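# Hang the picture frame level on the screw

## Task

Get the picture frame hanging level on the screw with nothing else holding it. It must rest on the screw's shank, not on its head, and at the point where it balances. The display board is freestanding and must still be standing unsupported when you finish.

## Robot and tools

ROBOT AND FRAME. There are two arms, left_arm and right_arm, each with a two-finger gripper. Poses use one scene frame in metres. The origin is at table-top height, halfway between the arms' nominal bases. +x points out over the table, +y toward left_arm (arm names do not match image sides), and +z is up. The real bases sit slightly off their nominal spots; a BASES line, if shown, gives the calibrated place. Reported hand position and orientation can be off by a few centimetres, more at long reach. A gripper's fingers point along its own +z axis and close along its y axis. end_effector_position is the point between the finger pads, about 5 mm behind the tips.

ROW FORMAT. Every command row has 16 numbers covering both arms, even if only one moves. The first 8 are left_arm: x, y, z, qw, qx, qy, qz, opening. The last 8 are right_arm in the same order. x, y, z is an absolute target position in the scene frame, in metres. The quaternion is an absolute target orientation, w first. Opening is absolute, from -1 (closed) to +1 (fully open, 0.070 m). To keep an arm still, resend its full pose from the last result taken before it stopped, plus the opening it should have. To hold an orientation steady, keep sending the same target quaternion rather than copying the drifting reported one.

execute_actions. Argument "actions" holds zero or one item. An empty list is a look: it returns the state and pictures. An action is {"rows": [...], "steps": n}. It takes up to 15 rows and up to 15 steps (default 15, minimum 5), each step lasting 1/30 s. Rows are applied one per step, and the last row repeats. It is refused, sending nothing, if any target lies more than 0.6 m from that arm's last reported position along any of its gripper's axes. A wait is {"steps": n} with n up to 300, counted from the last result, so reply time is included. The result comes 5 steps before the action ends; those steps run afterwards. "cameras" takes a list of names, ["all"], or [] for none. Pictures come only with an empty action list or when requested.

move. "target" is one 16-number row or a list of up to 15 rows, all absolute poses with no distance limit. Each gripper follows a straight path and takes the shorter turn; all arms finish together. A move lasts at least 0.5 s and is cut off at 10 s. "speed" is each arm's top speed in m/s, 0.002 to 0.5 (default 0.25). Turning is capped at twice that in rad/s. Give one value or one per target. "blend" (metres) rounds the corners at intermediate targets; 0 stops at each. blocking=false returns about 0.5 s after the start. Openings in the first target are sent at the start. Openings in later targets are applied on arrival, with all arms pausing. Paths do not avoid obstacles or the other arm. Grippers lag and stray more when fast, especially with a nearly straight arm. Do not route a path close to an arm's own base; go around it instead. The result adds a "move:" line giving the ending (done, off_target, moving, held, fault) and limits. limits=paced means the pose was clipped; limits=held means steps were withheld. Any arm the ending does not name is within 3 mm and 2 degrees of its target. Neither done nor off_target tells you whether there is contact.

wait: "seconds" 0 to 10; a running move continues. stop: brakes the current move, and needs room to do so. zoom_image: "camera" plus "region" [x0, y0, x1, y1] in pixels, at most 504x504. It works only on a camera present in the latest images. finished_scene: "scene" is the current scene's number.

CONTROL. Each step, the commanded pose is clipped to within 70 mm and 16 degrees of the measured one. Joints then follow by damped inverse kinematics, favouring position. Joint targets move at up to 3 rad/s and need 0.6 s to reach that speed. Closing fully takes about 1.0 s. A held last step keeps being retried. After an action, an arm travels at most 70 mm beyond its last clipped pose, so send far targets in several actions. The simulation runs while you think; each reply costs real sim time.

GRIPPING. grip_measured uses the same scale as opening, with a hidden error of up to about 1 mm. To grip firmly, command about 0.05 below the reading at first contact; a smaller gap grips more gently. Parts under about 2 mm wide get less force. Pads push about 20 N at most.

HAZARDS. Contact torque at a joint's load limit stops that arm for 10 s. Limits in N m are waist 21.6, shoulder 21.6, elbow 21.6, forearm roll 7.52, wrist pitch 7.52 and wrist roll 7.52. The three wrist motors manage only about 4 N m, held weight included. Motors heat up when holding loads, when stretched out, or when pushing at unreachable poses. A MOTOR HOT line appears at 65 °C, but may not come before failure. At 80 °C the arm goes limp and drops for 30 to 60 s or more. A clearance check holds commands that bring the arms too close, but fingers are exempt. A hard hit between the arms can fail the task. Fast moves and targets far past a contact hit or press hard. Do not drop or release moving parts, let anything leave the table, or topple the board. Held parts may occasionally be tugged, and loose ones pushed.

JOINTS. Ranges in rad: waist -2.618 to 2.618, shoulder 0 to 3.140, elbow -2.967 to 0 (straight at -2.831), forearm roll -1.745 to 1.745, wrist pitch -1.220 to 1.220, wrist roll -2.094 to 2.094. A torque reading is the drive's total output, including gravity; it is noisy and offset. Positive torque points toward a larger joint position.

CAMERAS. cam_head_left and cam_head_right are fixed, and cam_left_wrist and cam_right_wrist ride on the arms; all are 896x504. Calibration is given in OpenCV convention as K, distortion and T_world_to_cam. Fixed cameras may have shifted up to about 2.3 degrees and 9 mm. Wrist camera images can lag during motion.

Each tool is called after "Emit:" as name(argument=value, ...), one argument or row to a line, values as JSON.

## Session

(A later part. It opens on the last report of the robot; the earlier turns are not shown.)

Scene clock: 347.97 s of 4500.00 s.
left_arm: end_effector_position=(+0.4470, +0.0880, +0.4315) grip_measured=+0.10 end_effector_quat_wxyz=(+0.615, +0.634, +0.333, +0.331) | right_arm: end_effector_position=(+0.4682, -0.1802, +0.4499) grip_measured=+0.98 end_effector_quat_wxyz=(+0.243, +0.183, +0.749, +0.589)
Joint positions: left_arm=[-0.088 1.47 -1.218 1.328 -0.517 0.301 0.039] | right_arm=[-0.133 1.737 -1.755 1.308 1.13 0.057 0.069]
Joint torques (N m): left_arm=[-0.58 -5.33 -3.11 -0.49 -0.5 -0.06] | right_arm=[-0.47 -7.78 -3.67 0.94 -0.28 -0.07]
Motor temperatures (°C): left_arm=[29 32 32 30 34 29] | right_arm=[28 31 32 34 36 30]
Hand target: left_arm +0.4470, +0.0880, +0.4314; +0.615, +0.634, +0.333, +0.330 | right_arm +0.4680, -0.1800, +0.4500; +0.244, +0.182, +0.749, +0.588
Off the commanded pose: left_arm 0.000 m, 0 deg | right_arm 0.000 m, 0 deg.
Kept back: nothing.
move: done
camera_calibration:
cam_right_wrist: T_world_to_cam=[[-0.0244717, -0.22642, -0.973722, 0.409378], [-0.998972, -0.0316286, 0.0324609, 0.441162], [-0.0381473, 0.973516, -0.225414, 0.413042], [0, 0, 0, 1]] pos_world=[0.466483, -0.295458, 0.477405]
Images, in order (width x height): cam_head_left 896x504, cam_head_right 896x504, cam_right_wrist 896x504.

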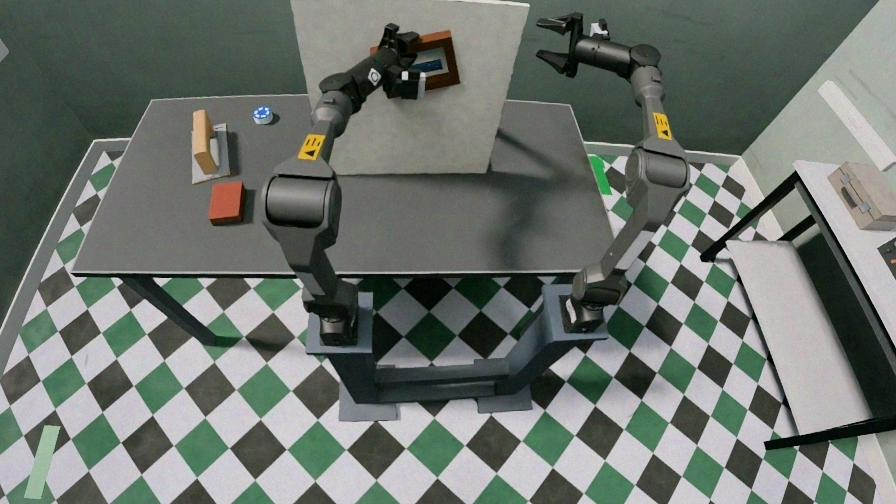

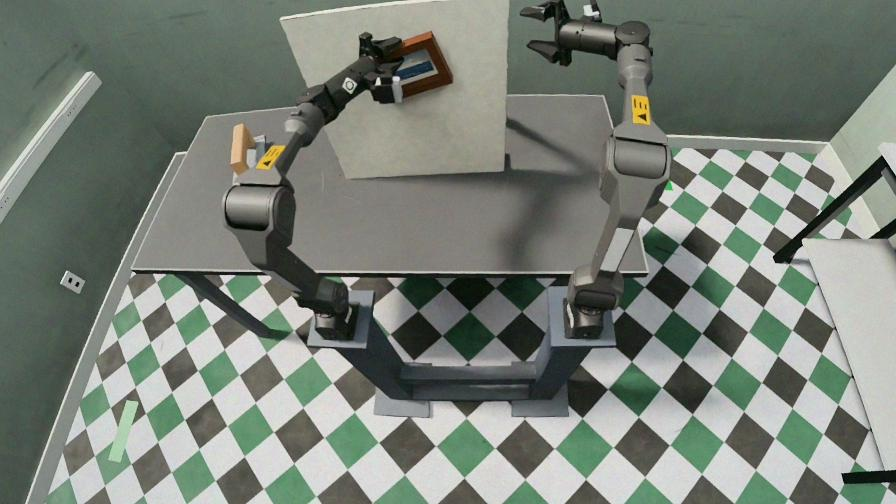

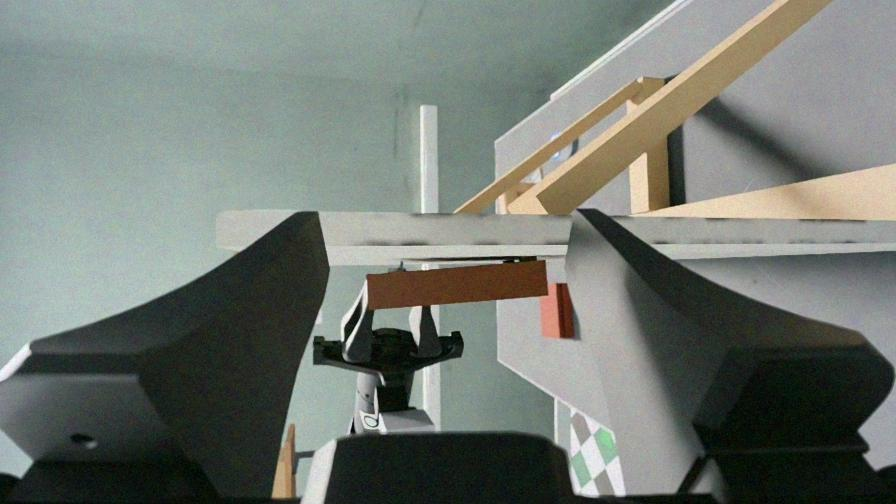

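Emit:
move(
  target=[
    [0.4470,0.0880,0.4317,0.6237,0.6251,0.3168,0.3469,0.1,0.468,-0.18,0.45,0.2424,0.1815,0.7457,0.5858,0.98],
    [0.4470,0.0880,0.4317,0.6237,0.6251,0.3168,0.3469,-0.15,0.468,-0.18,0.45,0.2424,0.1815,0.7457,0.5858,0.98],
    [0.4470,0.0880,0.4317,0.6237,0.6251,0.3168,0.3469,-0.30,0.468,-0.18,0.45,0.2424,0.1815,0.7457,0.5858,0.98],
  ],
  speed=0.01,
  cameras=["cam_right_wrist","cam_head_left"],
)

Emit:
zoom_image(
  camera="cam_head_left",
  region=[360, 15, 470, 105],
)

Emit:
zoom_image(
  camera="cam_right_wrist",
  region=[370, 245, 430, 305],
)

Scene clock: 354.03 s of 4500.00 s.
left_arm: end_effector_position=(+0.4471, +0.0879, +0.4315) grip_measured=-0.30 end_effector_quat_wxyz=(+0.623, +0.625, +0.317, +0.347) | right_arm: end_effector_position=(+0.4682, -0.1802, +0.4499) grip_measured=+0.98 end_effector_quat_wxyz=(+0.243, +0.183, +0.749, +0.589)
Joint positions: left_arm=[-0.088 1.473 -1.184 1.187 -0.544 0.47 0.025] | right_arm=[-0.133 1.737 -1.755 1.308 1.13 0.057 0.069]
Joint torques (N m): left_arm=[0.16 -7.28 -5.03 -0.92 -0.45 -0.14] | right_arm=[-0.46 -7.77 -3.67 0.93 -0.27 -0.03]
Motor temperatures (°C): left_arm=[29 32 32 30 34 29] | right_arm=[28 31 32 34 36 30]
Hand target: left_arm +0.4470, +0.0880, +0.4317; +0.624, +0.625, +0.317, +0.347 | right_arm +0.4680, -0.1800, +0.4500; +0.244, +0.182, +0.749, +0.588
Off the commanded pose: left_arm 0.000 m, 0 deg | right_arm 0.000 m, 0 deg.
Kept back: nothing.
move: done
camera_calibration:
cam_right_wrist: T_world_to_cam=[[-0.0244717, -0.22642, -0.973722, 0.409378], [-0.998972, -0.0316286, 0.0324609, 0.441162], [-0.0381473, 0.973516, -0.225414, 0.413042], [0, 0, 0, 1]] pos_world=[0.466483, -0.295458, 0.477405]
Images, in order (width x height): cam_head_left 896x504, cam_right_wrist 896x504.

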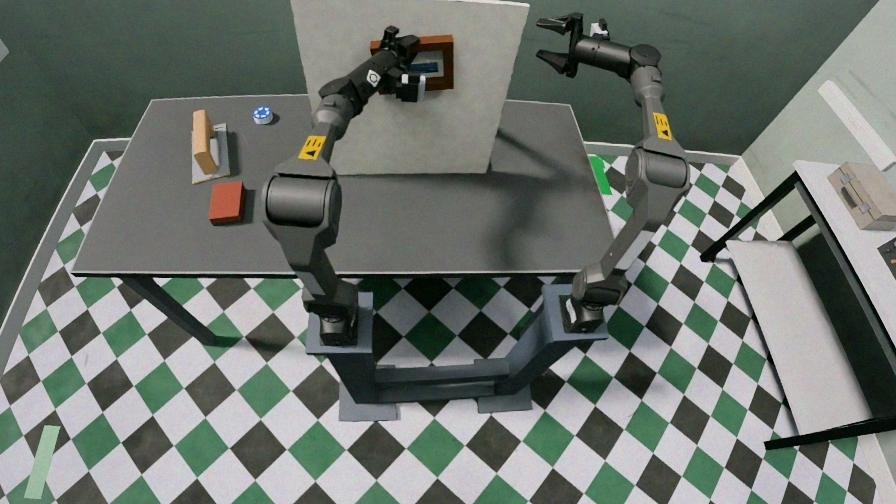

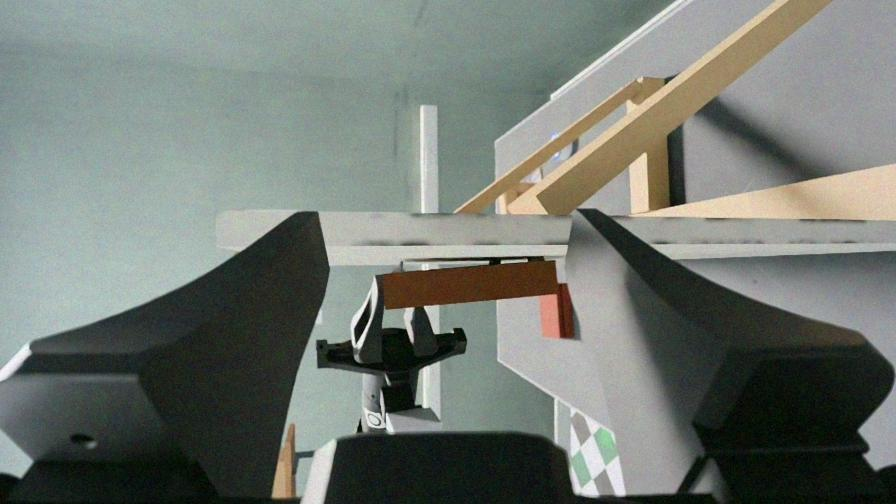

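Scaled by 4.582 from the camera's 896x504 image, which has a finer 1280x720 frame.

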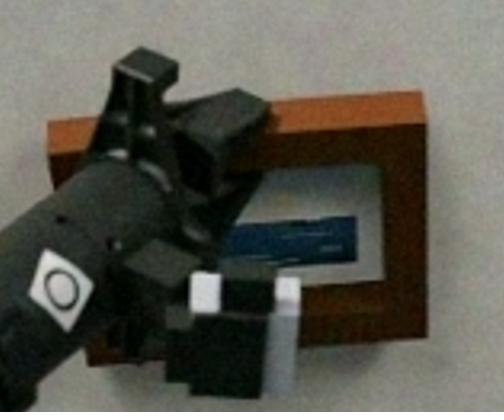

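Scaled by 8.400 from the camera's 896x504 image, which has a finer 1280x720 frame.

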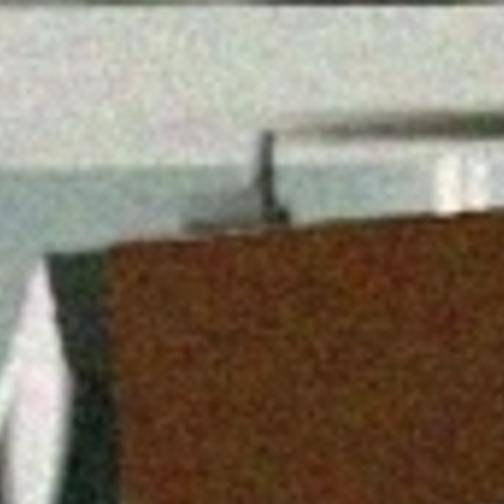

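Emit:
move(
  target=[
    [0.4470,0.0880,0.4317,0.6237,0.6251,0.3168,0.3469,-0.38,0.468,-0.18,0.45,0.2424,0.1815,0.7457,0.5858,0.98],
    [0.4470,0.0880,0.4317,0.6237,0.6251,0.3168,0.3469,-0.48,0.468,-0.18,0.45,0.2424,0.1815,0.7457,0.5858,0.98],
  ],
  speed=0.01,
  cameras=["cam_right_wrist","cam_head_left"],
)

Emit:
zoom_image(
  camera="cam_head_left",
  region=[360, 15, 470, 105],
)

Emit:
zoom_image(
  camera="cam_right_wrist",
  region=[370, 245, 430, 305],
)

Scene clock: 356.20 s of 4500.00 s.
left_arm: end_effector_position=(+0.4468, +0.0879, +0.4320) grip_measured=-0.45 end_effector_quat_wxyz=(+0.624, +0.625, +0.316, +0.347) | right_arm: end_effector_position=(+0.4682, -0.1802, +0.4499) grip_measured=+0.98 end_effector_quat_wxyz=(+0.243, +0.183, +0.749, +0.589)
Joint positions: left_arm=[-0.088 1.472 -1.184 1.187 -0.544 0.47 0.019] | right_arm=[-0.133 1.737 -1.755 1.308 1.13 0.057 0.069]
Joint torques (N m): left_arm=[0.11 -5.27 -3.65 -0.71 -0.58 -0.07] | right_arm=[-0.44 -7.75 -3.67 0.92 -0.27 -0.03]
Motor temperatures (°C): left_arm=[29 32 32 30 34 28] | right_arm=[28 31 32 34 36 30]
Hand target: left_arm +0.4470, +0.0880, +0.4317; +0.624, +0.625, +0.317, +0.347 | right_arm +0.4680, -0.1800, +0.4500; +0.244, +0.182, +0.749, +0.588
Off the commanded pose: left_arm 0.000 m, 0 deg | right_arm 0.000 m, 0 deg.
Kept back: nothing.
move: done
camera_calibration:
cam_right_wrist: T_world_to_cam=[[-0.0244717, -0.22642, -0.973722, 0.409378], [-0.998972, -0.0316286, 0.0324609, 0.441162], [-0.0381473, 0.973516, -0.225414, 0.413042], [0, 0, 0, 1]] pos_world=[0.466483, -0.295458, 0.477405]
Images, in order (width x height): cam_head_left 896x504, cam_right_wrist 896x504.

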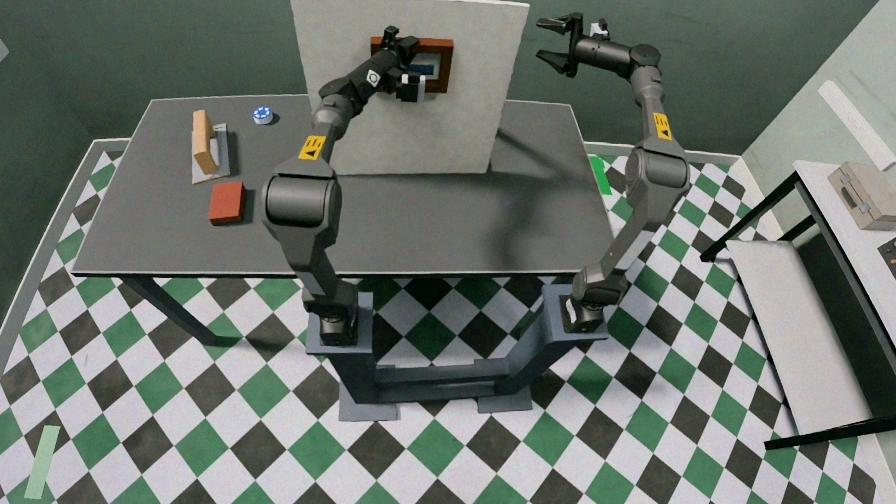

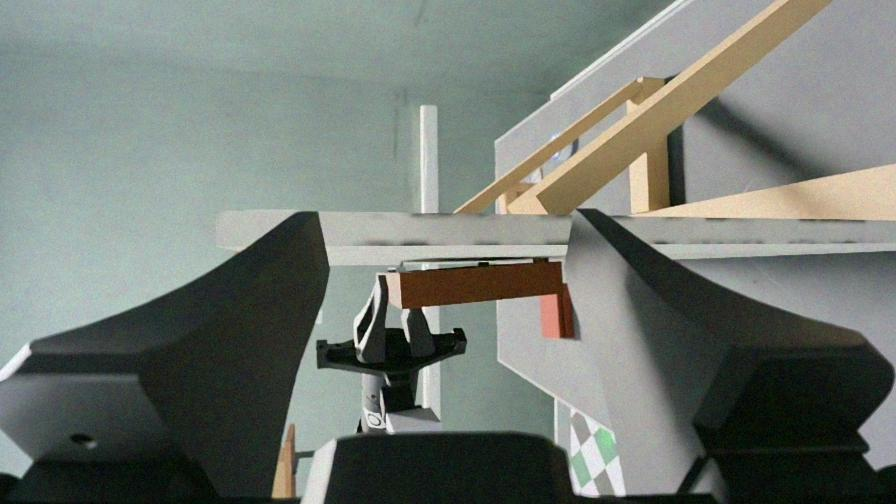

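Scaled by 4.582 from the camera's 896x504 image, which has a finer 1280x720 frame.

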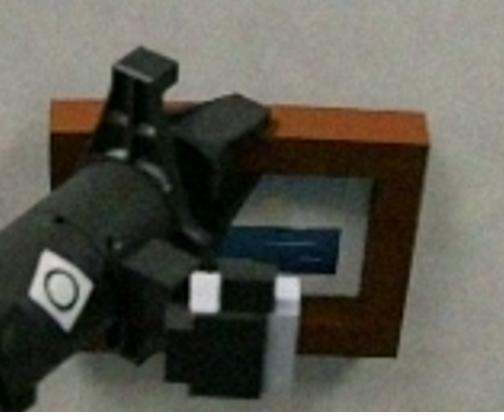

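Scaled by 8.400 from the camera's 896x504 image, which has a finer 1280x720 frame.

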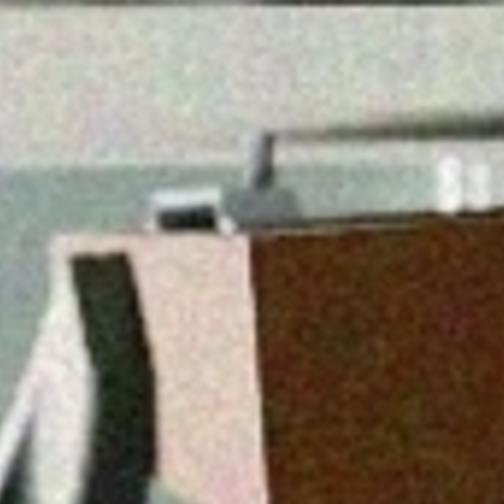

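Emit:
move(
  target=[
    [0.4470,0.0880,0.4323,0.6237,0.6251,0.3168,0.3469,-0.54,0.468,-0.18,0.45,0.2424,0.1815,0.7457,0.5858,0.98],
    [0.4472,0.0820,0.4325,0.6237,0.6251,0.3168,0.3469,-0.54,0.468,-0.18,0.45,0.2424,0.1815,0.7457,0.5858,0.98],
  ],
  speed=0.008,
  cameras=["cam_right_wrist"],
)

Emit:
zoom_image(
  camera="cam_right_wrist",
  region=[370, 245, 430, 305],
)

Scene clock: 358.20 s of 4500.00 s.
left_arm: end_effector_position=(+0.4472, +0.0820, +0.4322) grip_measured=-0.45 end_effector_quat_wxyz=(+0.623, +0.625, +0.317, +0.347) | right_arm: end_effector_position=(+0.4682, -0.1802, +0.4499) grip_measured=+0.98 end_effector_quat_wxyz=(+0.243, +0.183, +0.749, +0.589)
Joint positions: left_arm=[-0.111 1.475 -1.189 1.174 -0.522 0.48 0.019] | right_arm=[-0.133 1.737 -1.755 1.308 1.13 0.057 0.069]
Joint torques (N m): left_arm=[-0.23 -5.76 -4.75 -0.78 -0.76 -0.02] | right_arm=[-0.49 -7.71 -3.68 0.92 -0.26 -0.02]
Motor temperatures (°C): left_arm=[29 32 32 31 34 28] | right_arm=[28 31 32 34 36 30]
Hand target: left_arm +0.4472, +0.0820, +0.4325; +0.624, +0.625, +0.317, +0.347 | right_arm +0.4680, -0.1800, +0.4500; +0.244, +0.182, +0.749, +0.588
Off the commanded pose: left_arm 0.000 m, 0 deg | right_arm 0.000 m, 0 deg.
Kept back: nothing.
move: done
camera_calibration:
cam_right_wrist: T_world_to_cam=[[-0.0244717, -0.22642, -0.973722, 0.409378], [-0.998972, -0.0316286, 0.0324609, 0.441162], [-0.0381473, 0.973516, -0.225414, 0.413042], [0, 0, 0, 1]] pos_world=[0.466483, -0.295458, 0.477405]
Images, in order (width x height): cam_right_wrist 896x504.

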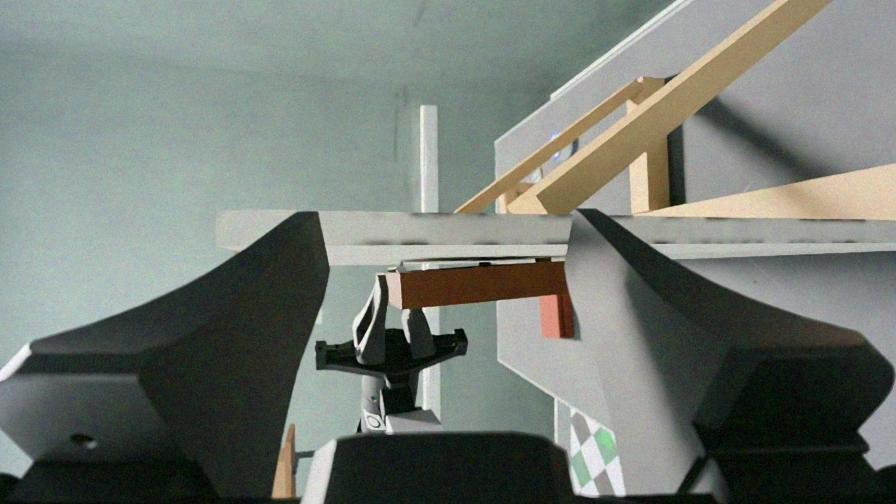

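Scaled by 8.400 from the camera's 896x504 image, which has a finer 1280x720 frame.

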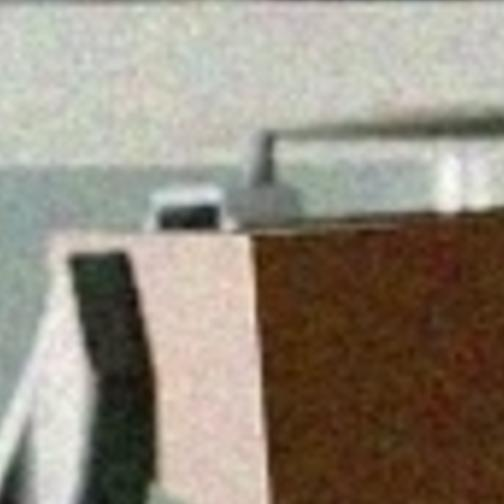

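Emit:
move(
  target=[0.4474,0.0760,0.4322,0.6237,0.6251,0.3168,0.3469,-0.54,0.468,-0.18,0.45,0.2424,0.1815,0.7457,0.5858,0.98],
  speed=0.008,
  cameras=["cam_right_wrist"],
)

Emit:
zoom_image(
  camera="cam_right_wrist",
  region=[370, 245, 430, 305],
)

Scene clock: 359.40 s of 4500.00 s.
left_arm: end_effector_position=(+0.4473, +0.0758, +0.4320) grip_measured=-0.45 end_effector_quat_wxyz=(+0.624, +0.625, +0.317, +0.346) | right_arm: end_effector_position=(+0.4682, -0.1802, +0.4499) grip_measured=+0.98 end_effector_quat_wxyz=(+0.243, +0.183, +0.749, +0.589)
Joint positions: left_arm=[-0.134 1.479 -1.192 1.152 -0.503 0.5 0.019] | right_arm=[-0.133 1.737 -1.755 1.308 1.13 0.057 0.069]
Joint torques (N m): left_arm=[-0.29 -6.27 -4.79 -0.72 -0.83 -0.05] | right_arm=[-0.47 -7.71 -3.69 0.92 -0.26 -0.01]
Motor temperatures (°C): left_arm=[29 32 32 31 34 28] | right_arm=[28 31 32 34 36 30]
Hand target: left_arm +0.4474, +0.0760, +0.4322; +0.624, +0.625, +0.317, +0.347 | right_arm +0.4680, -0.1800, +0.4500; +0.244, +0.182, +0.749, +0.588
Off the commanded pose: left_arm 0.000 m, 0 deg | right_arm 0.000 m, 0 deg.
Kept back: nothing.
move: done
camera_calibration:
cam_right_wrist: T_world_to_cam=[[-0.0244717, -0.22642, -0.973722, 0.409378], [-0.998972, -0.0316286, 0.0324609, 0.441162], [-0.0381473, 0.973516, -0.225414, 0.413042], [0, 0, 0, 1]] pos_world=[0.466483, -0.295458, 0.477405]
Images, in order (width x height): cam_right_wrist 896x504.

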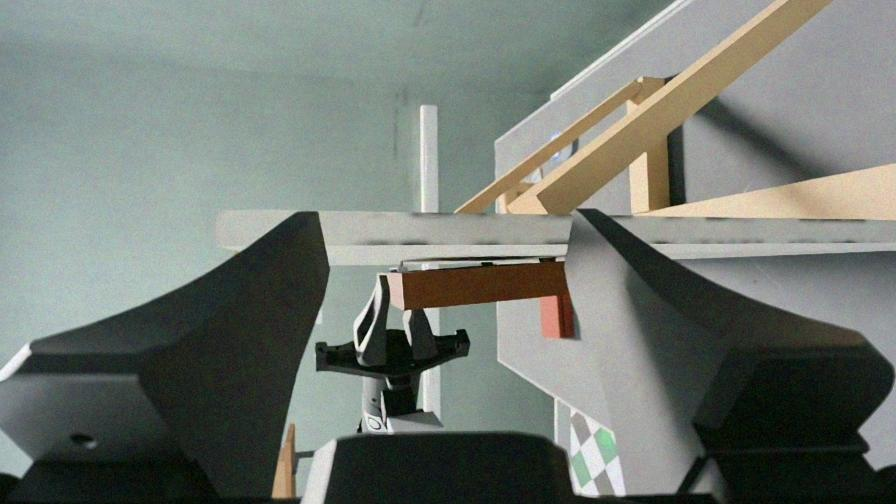

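Scaled by 8.400 from the camera's 896x504 image, which has a finer 1280x720 frame.

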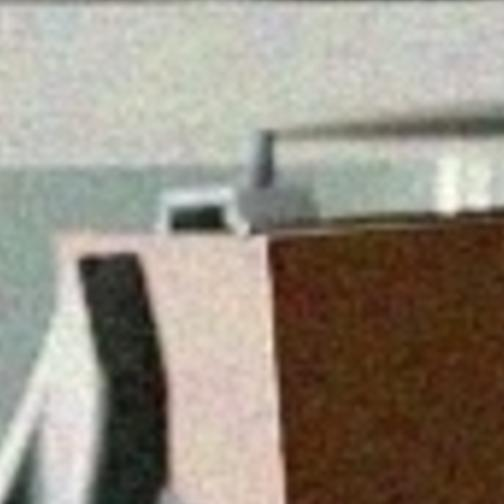

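Emit:
move(
  target=[
    [0.4474,0.0760,0.4317,0.6237,0.6251,0.3168,0.3469,-0.54,0.468,-0.18,0.45,0.2424,0.1815,0.7457,0.5858,0.98],
    [0.4474,0.0760,0.4317,0.6237,0.6251,0.3168,0.3469,-0.42,0.468,-0.18,0.45,0.2424,0.1815,0.7457,0.5858,0.98],
    [0.4474,0.0760,0.4317,0.6237,0.6251,0.3168,0.3469,-0.34,0.468,-0.18,0.45,0.2424,0.1815,0.7457,0.5858,0.98],
  ],
  speed=0.008,
  cameras=["cam_right_wrist","cam_head_left","cam_head_right"],
)

Emit:
zoom_image(
  camera="cam_right_wrist",
  region=[370, 245, 430, 305],
)

Emit:
zoom_image(
  camera="cam_head_left",
  region=[360, 15, 470, 105],
)

Emit:
zoom_image(
  camera="cam_head_right",
  region=[350, 20, 450, 110],
)

Scene clock: 362.20 s of 4500.00 s.
left_arm: end_effector_position=(+0.4473, +0.0758, +0.4319) grip_measured=-0.34 end_effector_quat_wxyz=(+0.624, +0.625, +0.316, +0.347) | right_arm: end_effector_position=(+0.4682, -0.1802, +0.4499) grip_measured=+0.98 end_effector_quat_wxyz=(+0.243, +0.183, +0.749, +0.589)
Joint positions: left_arm=[-0.134 1.479 -1.191 1.149 -0.504 0.503 0.023] | right_arm=[-0.133 1.737 -1.755 1.308 1.13 0.057 0.069]
Joint torques (N m): left_arm=[0.15 -6.64 -3.12 -0.56 -0.5 -0.05] | right_arm=[-0.46 -7.64 -3.71 0.91 -0.26 0]
Motor temperatures (°C): left_arm=[29 32 32 31 34 28] | right_arm=[28 31 32 34 36 30]
Hand target: left_arm +0.4474, +0.0760, +0.4317; +0.624, +0.625, +0.317, +0.347 | right_arm +0.4680, -0.1800, +0.4500; +0.244, +0.182, +0.749, +0.588
Off the commanded pose: left_arm 0.000 m, 0 deg | right_arm 0.000 m, 0 deg.
Kept back: nothing.
move: done
camera_calibration:
cam_right_wrist: T_world_to_cam=[[-0.0244717, -0.22642, -0.973722, 0.409378], [-0.998972, -0.0316286, 0.0324609, 0.441162], [-0.0381473, 0.973516, -0.225414, 0.413042], [0, 0, 0, 1]] pos_world=[0.466483, -0.295458, 0.477405]
Images, in order (width x height): cam_head_left 896x504, cam_head_right 896x504, cam_right_wrist 896x504.

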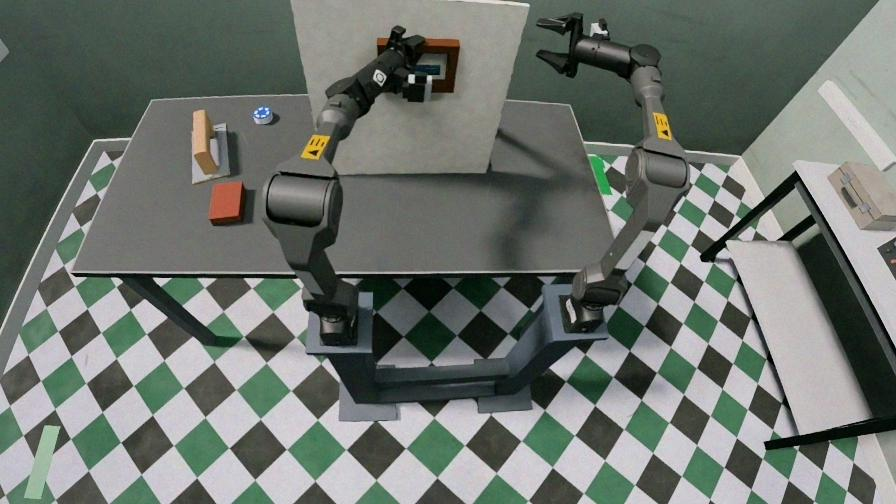

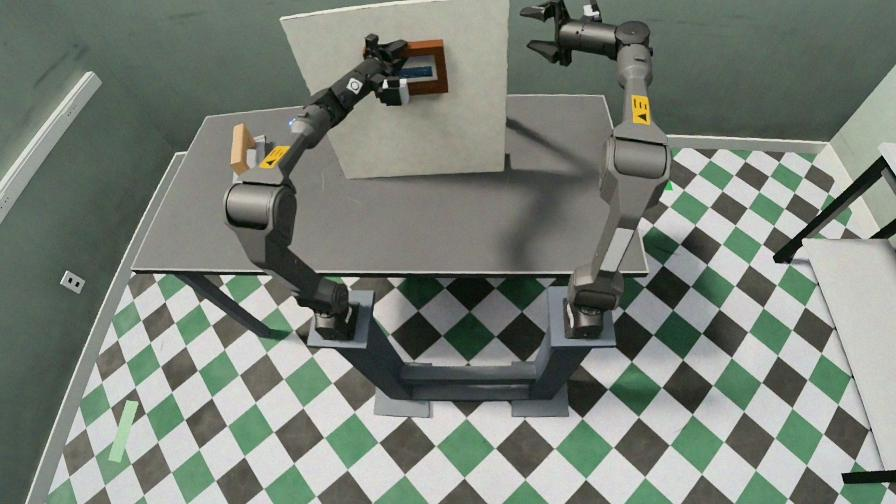

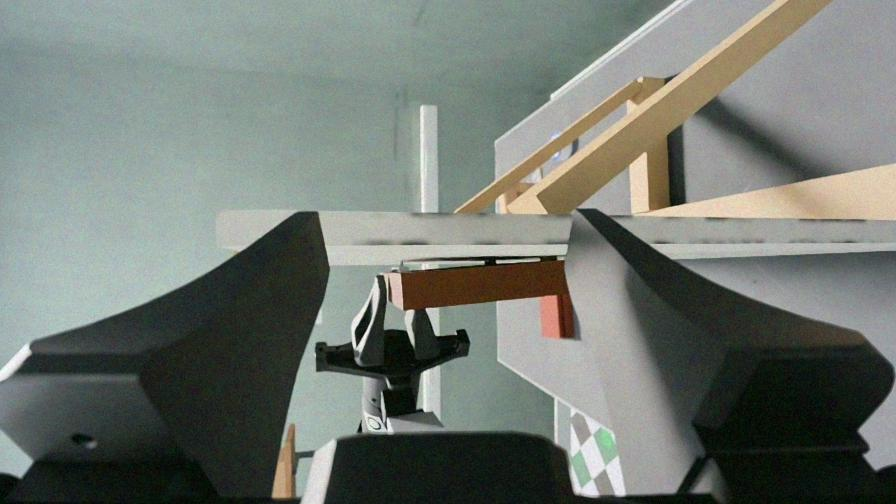

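Scaled by 8.400 from the camera's 896x504 image, which has a finer 1280x720 frame.

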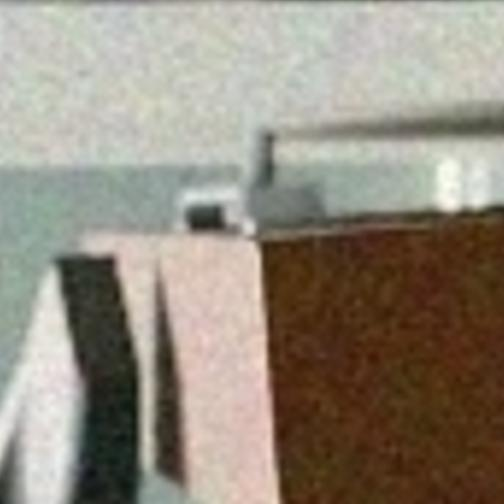

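Scaled by 4.582 from the camera's 896x504 image, which has a finer 1280x720 frame.

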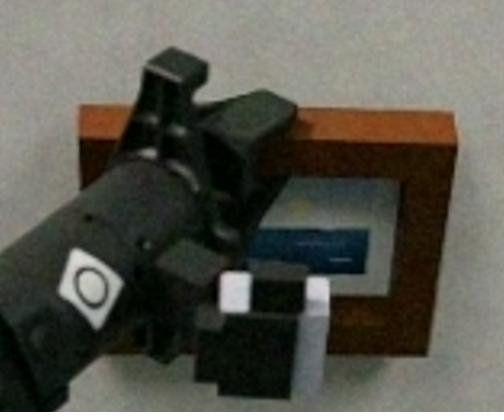

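Scaled by 5.040 from the camera's 896x504 image, which has a finer 1280x720 frame.

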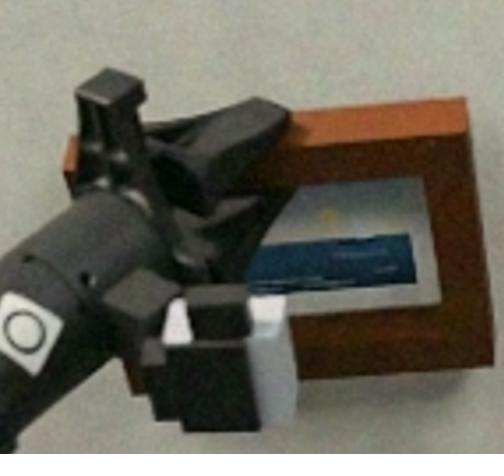

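Emit:
move(
  target=[
    [0.4474,0.0760,0.4317,0.6237,0.6251,0.3168,0.3469,-0.2,0.468,-0.18,0.45,0.2424,0.1815,0.7457,0.5858,0.98],
    [0.4474,0.0760,0.4317,0.6237,0.6251,0.3168,0.3469,0.1,0.468,-0.18,0.45,0.2424,0.1815,0.7457,0.5858,0.98],
  ],
  speed=0.008,
  cameras=["cam_right_wrist","cam_head_left","cam_head_right"],
)

Emit:
zoom_image(
  camera="cam_right_wrist",
  region=[370, 245, 430, 305],
)

Emit:
zoom_image(
  camera="cam_head_left",
  region=[360, 15, 470, 105],
)

Emit:
zoom_image(
  camera="cam_head_right",
  region=[350, 20, 450, 110],
)

Scene clock: 364.47 s of 4500.00 s.
left_arm: end_effector_position=(+0.4473, +0.0758, +0.4319) grip_measured=+0.10 end_effector_quat_wxyz=(+0.624, +0.625, +0.316, +0.347) | right_arm: end_effector_position=(+0.4682, -0.1802, +0.4499) grip_measured=+0.98 end_effector_quat_wxyz=(+0.243, +0.183, +0.749, +0.589)
Joint positions: left_arm=[-0.134 1.479 -1.191 1.149 -0.504 0.503 0.039] | right_arm=[-0.133 1.737 -1.755 1.308 1.13 0.057 0.069]
Joint torques (N m): left_arm=[-0.24 -5.08 -2.89 -0.33 -0.51 -0.09] | right_arm=[-0.48 -7.69 -3.74 0.9 -0.25 0.01]
Motor temperatures (°C): left_arm=[29 32 32 31 34 28] | right_arm=[28 31 32 34 36 30]
Hand target: left_arm +0.4474, +0.0760, +0.4317; +0.624, +0.625, +0.317, +0.347 | right_arm +0.4680, -0.1800, +0.4500; +0.244, +0.182, +0.749, +0.588
Off the commanded pose: left_arm 0.000 m, 0 deg | right_arm 0.000 m, 0 deg.
Kept back: nothing.
move: done
camera_calibration:
cam_right_wrist: T_world_to_cam=[[-0.0244717, -0.22642, -0.973722, 0.409378], [-0.998972, -0.0316286, 0.0324609, 0.441162], [-0.0381473, 0.973516, -0.225414, 0.413042], [0, 0, 0, 1]] pos_world=[0.466483, -0.295458, 0.477405]
Images, in order (width x height): cam_head_left 896x504, cam_head_right 896x504, cam_right_wrist 896x504.

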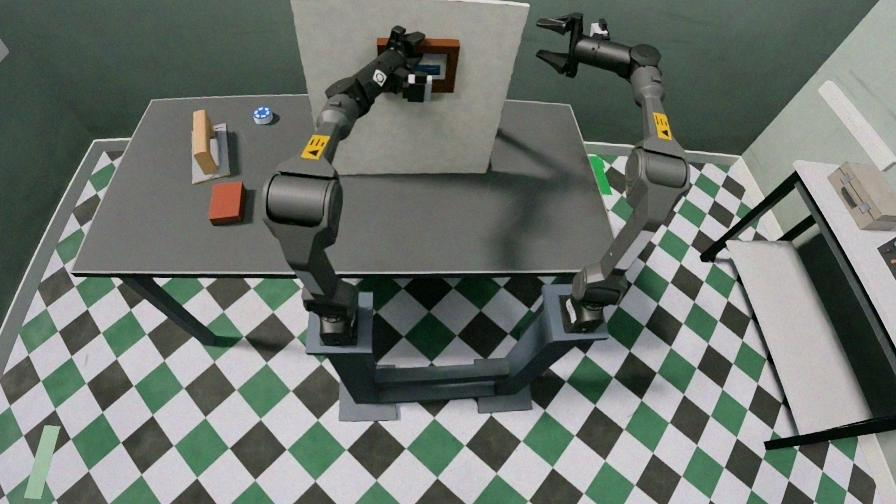

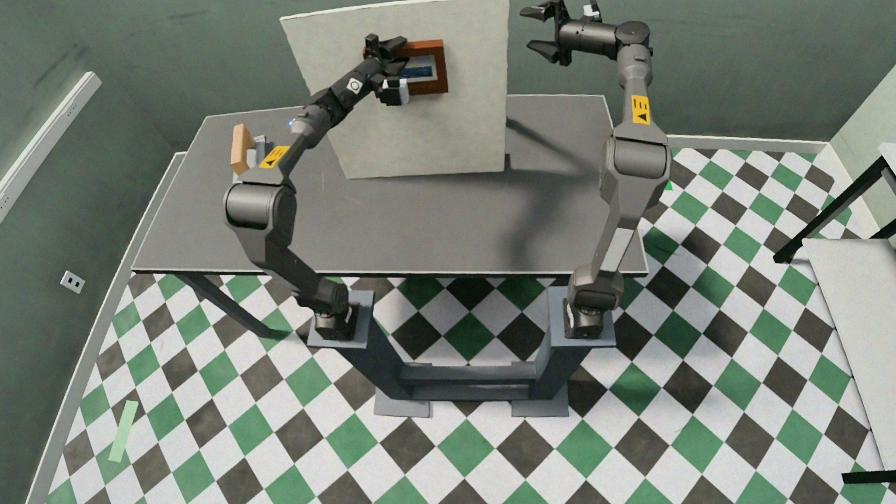

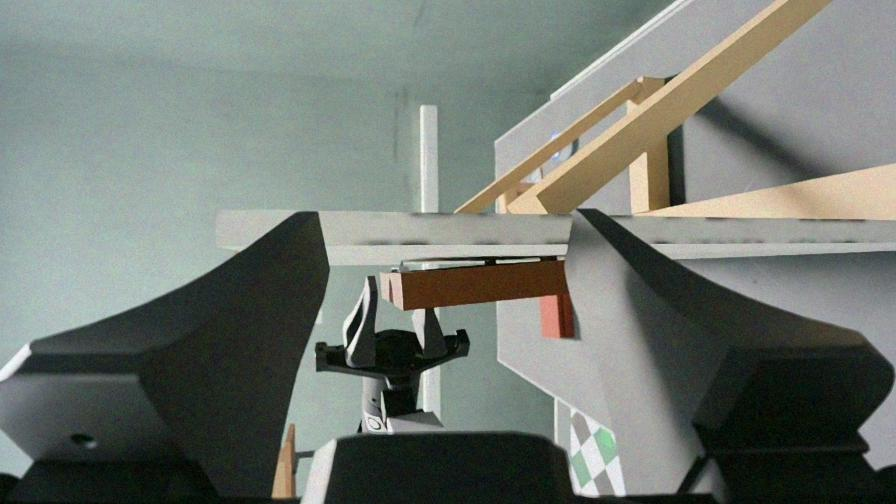

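Scaled by 8.400 from the camera's 896x504 image, which has a finer 1280x720 frame.

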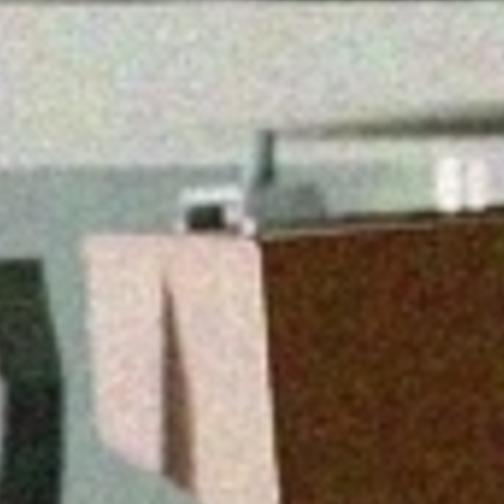

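Scaled by 4.582 from the camera's 896x504 image, which has a finer 1280x720 frame.

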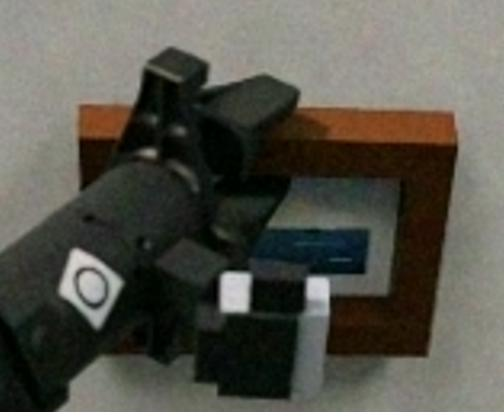

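Scaled by 5.040 from the camera's 896x504 image, which has a finer 1280x720 frame.

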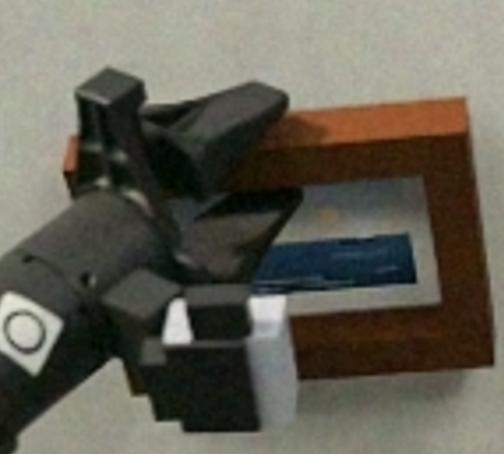

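Emit:
execute_actions(
  actions=[
    {"rows": [[0.4474,0.0760,0.4317,0.6237,0.6251,0.3168,0.3469,0.3,0.468,-0.18,0.45,0.2424,0.1815,0.7457,0.5858,0.98]], "steps": 15},
  ],
  cameras=["cam_head_left","cam_right_wrist","cam_left_wrist"],
)

Scene clock: 365.67 s of 4500.00 s.
left_arm: end_effector_position=(+0.4473, +0.0758, +0.4319) grip_measured=+0.30 end_effector_quat_wxyz=(+0.624, +0.625, +0.316, +0.347) | right_arm: end_effector_position=(+0.4682, -0.1802, +0.4499) grip_measured=+0.98 end_effector_quat_wxyz=(+0.243, +0.183, +0.749, +0.589)
Joint positions: left_arm=[-0.134 1.479 -1.191 1.149 -0.504 0.503 0.046] | right_arm=[-0.133 1.737 -1.755 1.308 1.13 0.057 0.069]
Joint torques (N m): left_arm=[-0.12 -4.84 -3.01 -0.36 -0.52 -0.15] | right_arm=[-0.46 -7.7 -3.71 0.9 -0.24 0.02]
Motor temperatures (°C): left_arm=[29 32 32 30 34 28] | right_arm=[28 31 32 34 36 30]
Steps of this call (1-26: nothing new was sent; 27-36: this action's first 10). Readings (end_effector_position of left_arm | right_arm):
27: (+0.4473, +0.0758, +0.4319) | (+0.4682, -0.1802, +0.4499)
28: (+0.4473, +0.0758, +0.4319) | (+0.4682, -0.1802, +0.4499)
30: (+0.4473, +0.0758, +0.4319) | (+0.4682, -0.1802, +0.4499)
34: (+0.4473, +0.0758, +0.4319) | (+0.4682, -0.1802, +0.4499)
36: the state above
camera_calibration:
cam_left_wrist: T_world_to_cam=[[0.0625573, 0.0173762, -0.99789, 0.405278], [-0.0000197605, 0.999848, 0.0174091, -0.0826807], [0.998041, -0.00106935, 0.0625482, -0.351627], [0, 0, 0, 1]] pos_world=[0.325583, 0.0752499, 0.427856]
cam_right_wrist: T_world_to_cam=[[-0.0244717, -0.22642, -0.973722, 0.409378], [-0.998972, -0.0316286, 0.0324609, 0.441162], [-0.0381473, 0.973516, -0.225414, 0.413042], [0, 0, 0, 1]] pos_world=[0.466483, -0.295458, 0.477405]
Images, in order (width x height): cam_head_left 896x504, cam_left_wrist 896x504, cam_right_wrist 896x504.

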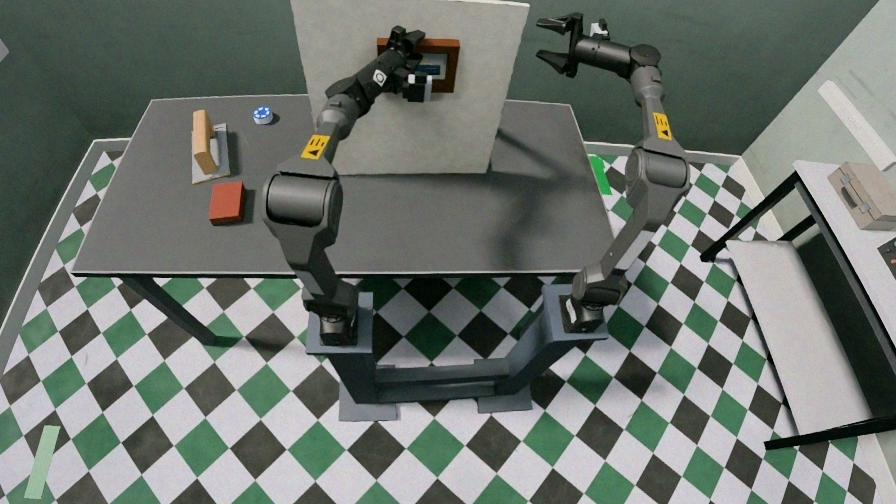

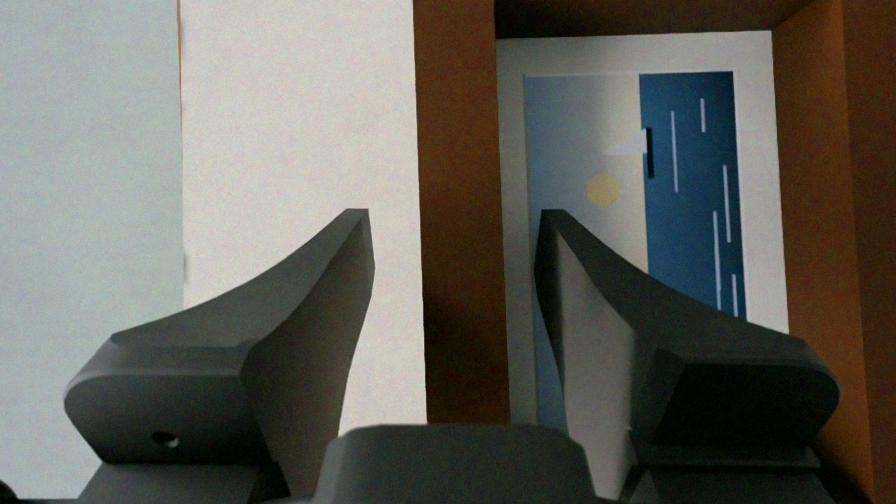

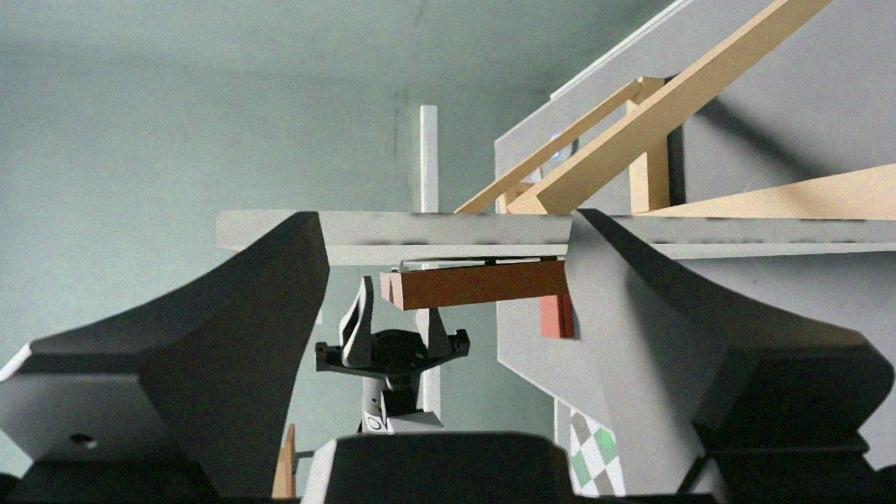

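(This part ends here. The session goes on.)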